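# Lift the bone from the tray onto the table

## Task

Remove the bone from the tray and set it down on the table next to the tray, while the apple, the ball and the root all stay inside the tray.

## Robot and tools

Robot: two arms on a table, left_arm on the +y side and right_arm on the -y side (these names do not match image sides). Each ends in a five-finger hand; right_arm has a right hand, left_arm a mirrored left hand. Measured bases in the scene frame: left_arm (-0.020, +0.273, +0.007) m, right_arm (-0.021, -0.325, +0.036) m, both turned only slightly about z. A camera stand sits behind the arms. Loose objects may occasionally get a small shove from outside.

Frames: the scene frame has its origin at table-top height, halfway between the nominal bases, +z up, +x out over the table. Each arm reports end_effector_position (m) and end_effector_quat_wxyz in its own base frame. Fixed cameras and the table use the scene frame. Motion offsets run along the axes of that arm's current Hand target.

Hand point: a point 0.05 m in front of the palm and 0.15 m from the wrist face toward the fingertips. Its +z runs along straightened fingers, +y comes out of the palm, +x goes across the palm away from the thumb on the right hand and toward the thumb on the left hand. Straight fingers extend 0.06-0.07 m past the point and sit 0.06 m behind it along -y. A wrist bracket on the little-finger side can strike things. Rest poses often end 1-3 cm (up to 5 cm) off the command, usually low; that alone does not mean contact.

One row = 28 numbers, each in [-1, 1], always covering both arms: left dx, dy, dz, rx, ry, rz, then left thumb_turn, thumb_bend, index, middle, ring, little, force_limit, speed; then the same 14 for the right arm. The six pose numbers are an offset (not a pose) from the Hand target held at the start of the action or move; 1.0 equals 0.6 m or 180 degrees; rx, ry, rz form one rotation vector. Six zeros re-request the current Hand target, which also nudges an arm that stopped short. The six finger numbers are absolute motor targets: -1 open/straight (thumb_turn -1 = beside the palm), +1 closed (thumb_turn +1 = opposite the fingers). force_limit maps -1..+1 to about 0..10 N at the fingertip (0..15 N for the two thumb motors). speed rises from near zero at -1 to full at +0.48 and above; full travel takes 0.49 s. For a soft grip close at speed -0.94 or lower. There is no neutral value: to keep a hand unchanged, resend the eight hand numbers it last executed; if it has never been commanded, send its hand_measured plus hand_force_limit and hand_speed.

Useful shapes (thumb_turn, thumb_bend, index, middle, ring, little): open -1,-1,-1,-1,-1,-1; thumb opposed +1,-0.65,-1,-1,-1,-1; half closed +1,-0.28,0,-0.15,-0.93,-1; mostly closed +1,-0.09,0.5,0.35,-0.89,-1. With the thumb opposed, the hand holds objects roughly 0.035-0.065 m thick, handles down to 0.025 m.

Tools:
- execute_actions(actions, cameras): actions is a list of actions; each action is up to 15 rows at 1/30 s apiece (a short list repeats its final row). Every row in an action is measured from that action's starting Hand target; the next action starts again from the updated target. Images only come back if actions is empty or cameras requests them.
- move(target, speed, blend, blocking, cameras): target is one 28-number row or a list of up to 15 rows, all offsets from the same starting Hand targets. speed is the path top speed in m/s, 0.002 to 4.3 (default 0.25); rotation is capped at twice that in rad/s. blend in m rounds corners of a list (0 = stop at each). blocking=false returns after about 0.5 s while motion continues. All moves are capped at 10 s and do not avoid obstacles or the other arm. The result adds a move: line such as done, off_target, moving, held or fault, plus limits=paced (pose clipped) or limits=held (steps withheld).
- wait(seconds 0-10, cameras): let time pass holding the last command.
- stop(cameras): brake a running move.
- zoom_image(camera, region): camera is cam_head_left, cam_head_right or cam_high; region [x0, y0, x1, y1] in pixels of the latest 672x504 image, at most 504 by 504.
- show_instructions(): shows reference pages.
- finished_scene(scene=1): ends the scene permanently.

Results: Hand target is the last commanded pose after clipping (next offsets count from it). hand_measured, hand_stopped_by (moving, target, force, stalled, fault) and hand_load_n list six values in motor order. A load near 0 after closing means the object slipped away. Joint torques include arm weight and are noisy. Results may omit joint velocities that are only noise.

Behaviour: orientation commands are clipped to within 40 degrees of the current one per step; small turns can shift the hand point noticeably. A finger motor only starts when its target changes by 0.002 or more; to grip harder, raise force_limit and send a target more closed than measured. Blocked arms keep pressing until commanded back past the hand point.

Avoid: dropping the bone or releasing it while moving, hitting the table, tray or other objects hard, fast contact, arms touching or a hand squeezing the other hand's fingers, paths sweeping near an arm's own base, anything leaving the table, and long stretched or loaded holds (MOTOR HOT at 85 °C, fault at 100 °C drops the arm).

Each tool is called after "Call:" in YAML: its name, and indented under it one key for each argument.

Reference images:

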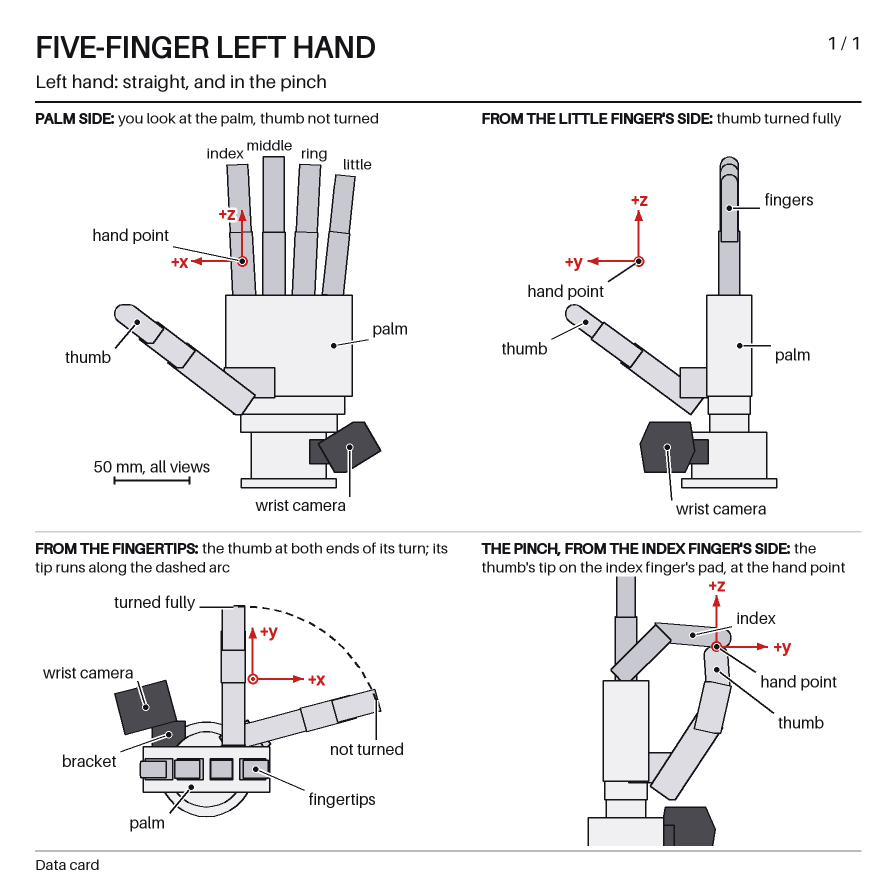

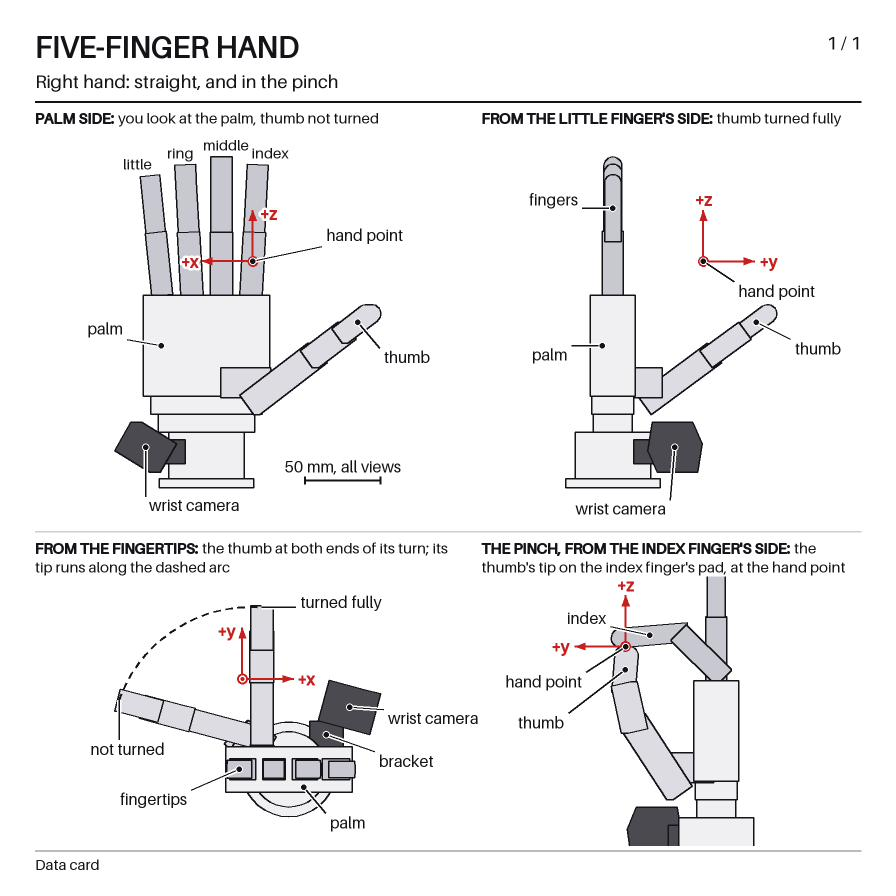

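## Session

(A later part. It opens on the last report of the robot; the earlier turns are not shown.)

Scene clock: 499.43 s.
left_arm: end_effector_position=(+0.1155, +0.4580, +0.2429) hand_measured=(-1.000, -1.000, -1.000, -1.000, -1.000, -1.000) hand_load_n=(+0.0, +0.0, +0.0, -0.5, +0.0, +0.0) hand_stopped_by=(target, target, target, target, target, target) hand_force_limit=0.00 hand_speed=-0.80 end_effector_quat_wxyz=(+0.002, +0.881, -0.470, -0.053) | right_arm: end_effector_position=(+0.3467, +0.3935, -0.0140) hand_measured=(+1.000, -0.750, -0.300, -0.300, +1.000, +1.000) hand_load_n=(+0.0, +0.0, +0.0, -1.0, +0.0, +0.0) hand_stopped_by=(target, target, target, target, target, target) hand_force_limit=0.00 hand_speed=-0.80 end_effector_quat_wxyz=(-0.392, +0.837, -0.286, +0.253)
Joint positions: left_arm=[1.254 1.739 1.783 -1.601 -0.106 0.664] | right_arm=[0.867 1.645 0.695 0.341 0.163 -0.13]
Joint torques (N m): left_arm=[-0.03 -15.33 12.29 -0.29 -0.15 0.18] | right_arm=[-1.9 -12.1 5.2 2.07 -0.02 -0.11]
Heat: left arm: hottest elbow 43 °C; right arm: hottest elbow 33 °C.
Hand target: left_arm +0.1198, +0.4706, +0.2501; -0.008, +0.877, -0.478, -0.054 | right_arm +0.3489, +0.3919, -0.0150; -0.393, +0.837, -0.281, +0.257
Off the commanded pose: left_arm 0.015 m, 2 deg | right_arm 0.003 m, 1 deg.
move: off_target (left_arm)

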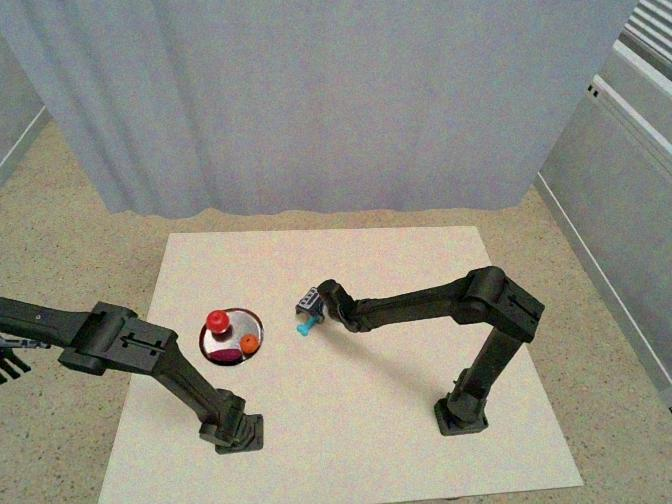

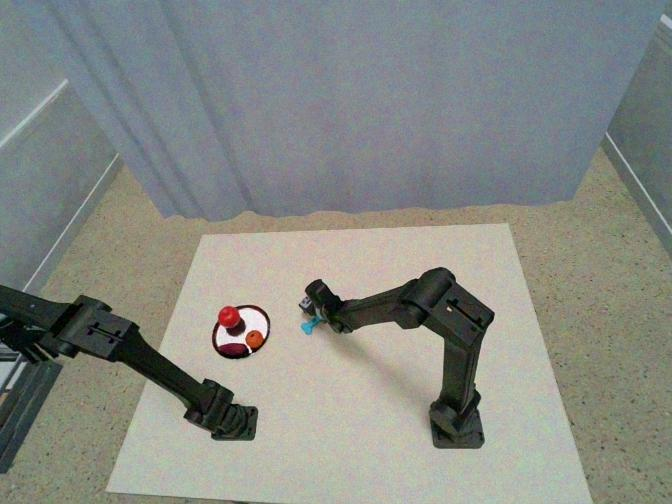

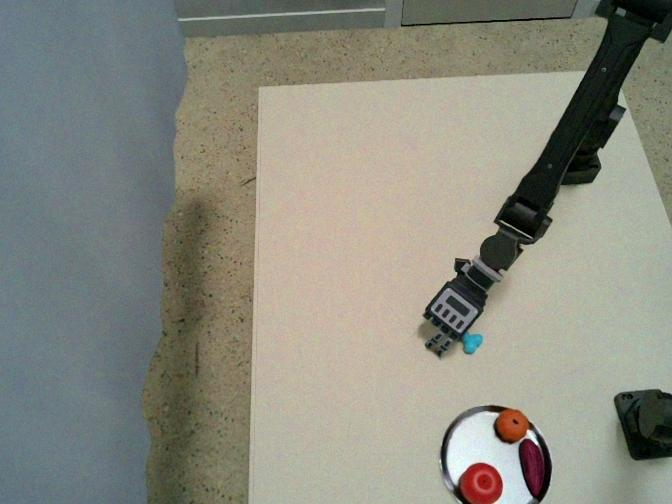

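Call:
move:
  target:
    - [0, 0, 0, 0, 0, 0, -1, -1, -1, -1, -1, -1, 0.0, -0.8, 0, 0, 0, 0, 0, 0, 1, -0.9, -1, -1, 1, 1, 0.0, -0.4]
    - [0, 0, 0, 0, 0, 0, -1, -1, -1, -1, -1, -1, 0.0, -0.8, 0.042, -0.1133, -0.1795, 0, 0, 0, 1, -0.9, -1, -1, 1, 1, 0.0, -0.4]
  speed: 0.12
  cameras: ["cam_high", "cam_head_left", "cam_head_right"]

Call:
zoom_image:
  camera: "cam_head_left"
  region: [190, 260, 350, 380]

Call:
zoom_image:
  camera: "cam_high"
  region: [400, 270, 560, 430]

Scene clock: 507.73 s.
left_arm: end_effector_position=(+0.1155, +0.4580, +0.2429) hand_measured=(-1.000, -1.000, -1.000, -1.000, -1.000, -1.000) hand_load_n=(+0.0, +0.0, +0.0, +0.0, +0.0, +0.0) hand_stopped_by=(target, target, target, target, target, target) hand_force_limit=0.00 hand_speed=-0.80 end_effector_quat_wxyz=(+0.002, +0.881, -0.470, -0.053) | right_arm: end_effector_position=(+0.3118, +0.3518, +0.0939) hand_measured=(+1.000, -0.900, -1.000, -1.000, +1.000, +1.000) hand_load_n=(+0.0, +0.0, +0.0, +0.0, +0.0, +0.0) hand_stopped_by=(target, target, target, target, target, target) hand_force_limit=0.00 hand_speed=-0.40 end_effector_quat_wxyz=(-0.386, +0.840, -0.287, +0.251)
Joint positions: left_arm=[1.254 1.739 1.783 -1.601 -0.106 0.664] | right_arm=[0.867 1.254 0.676 -0.045 0.165 -0.13]
Joint torques (N m): left_arm=[0.09 -15.27 12.3 -0.28 -0.14 0.18] | right_arm=[-1.32 -9.41 8.24 1.39 0.11 -0.08]
Heat: left arm: hottest elbow 43 °C; right arm: hottest elbow 33 °C.
Hand target: left_arm +0.1198, +0.4706, +0.2501; -0.008, +0.877, -0.478, -0.054 | right_arm +0.3151, +0.3560, +0.1051; -0.393, +0.837, -0.281, +0.257
Off the commanded pose: left_arm 0.015 m, 2 deg | right_arm 0.012 m, 1 deg.
move: off_target (left_arm, right_arm)

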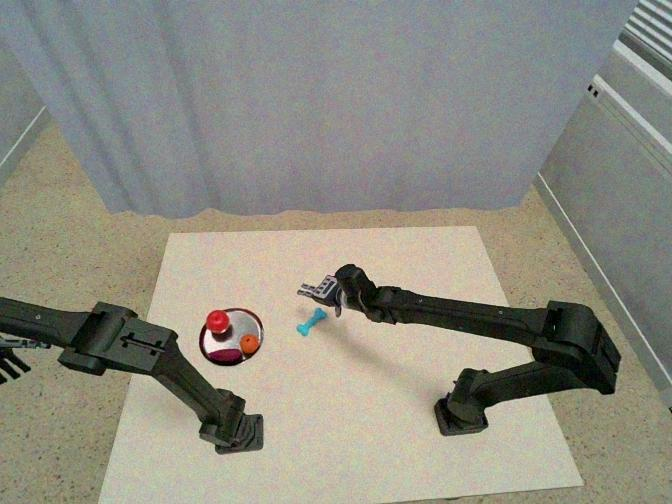

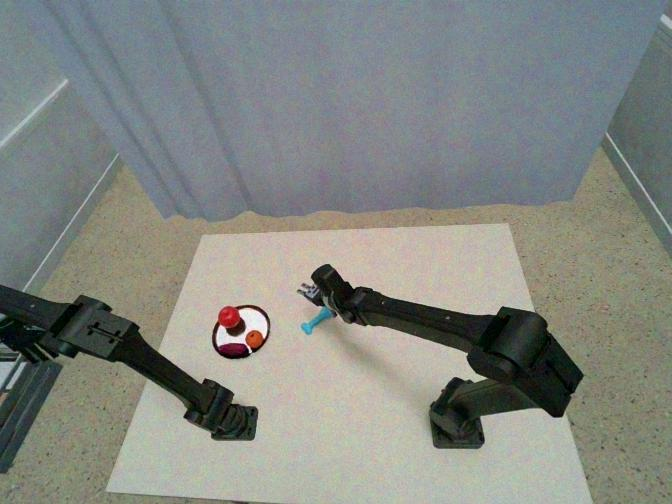

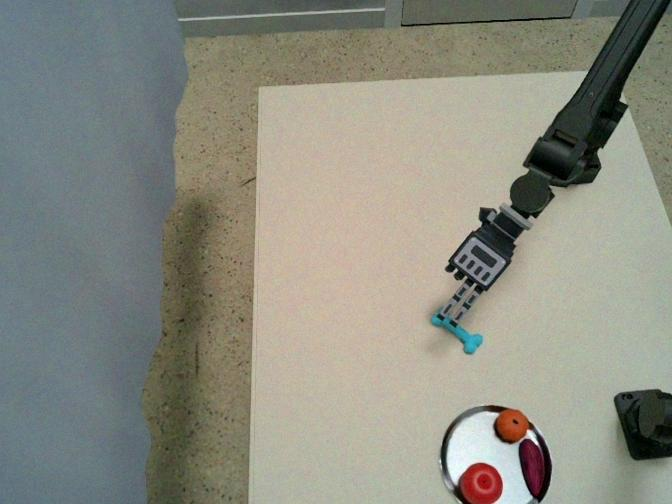

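Scaled by 3.150 from the camera's 672x504 image, which has a finer 960x720 frame.

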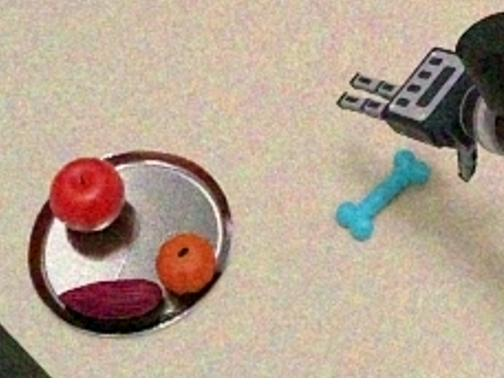

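Scaled by 3.150 from the camera's 672x504 image, which has a finer 960x720 frame.

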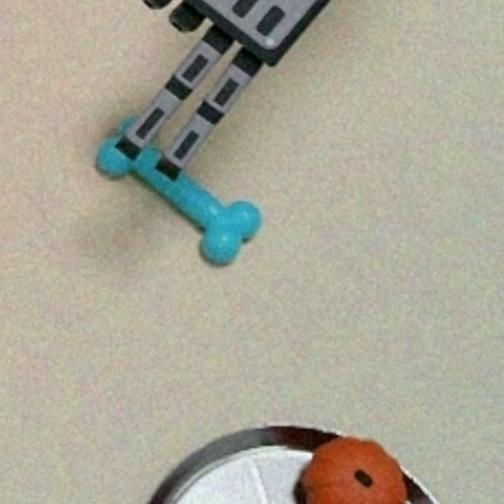

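Call:
finished_scene:

The scene is finished: the task was done.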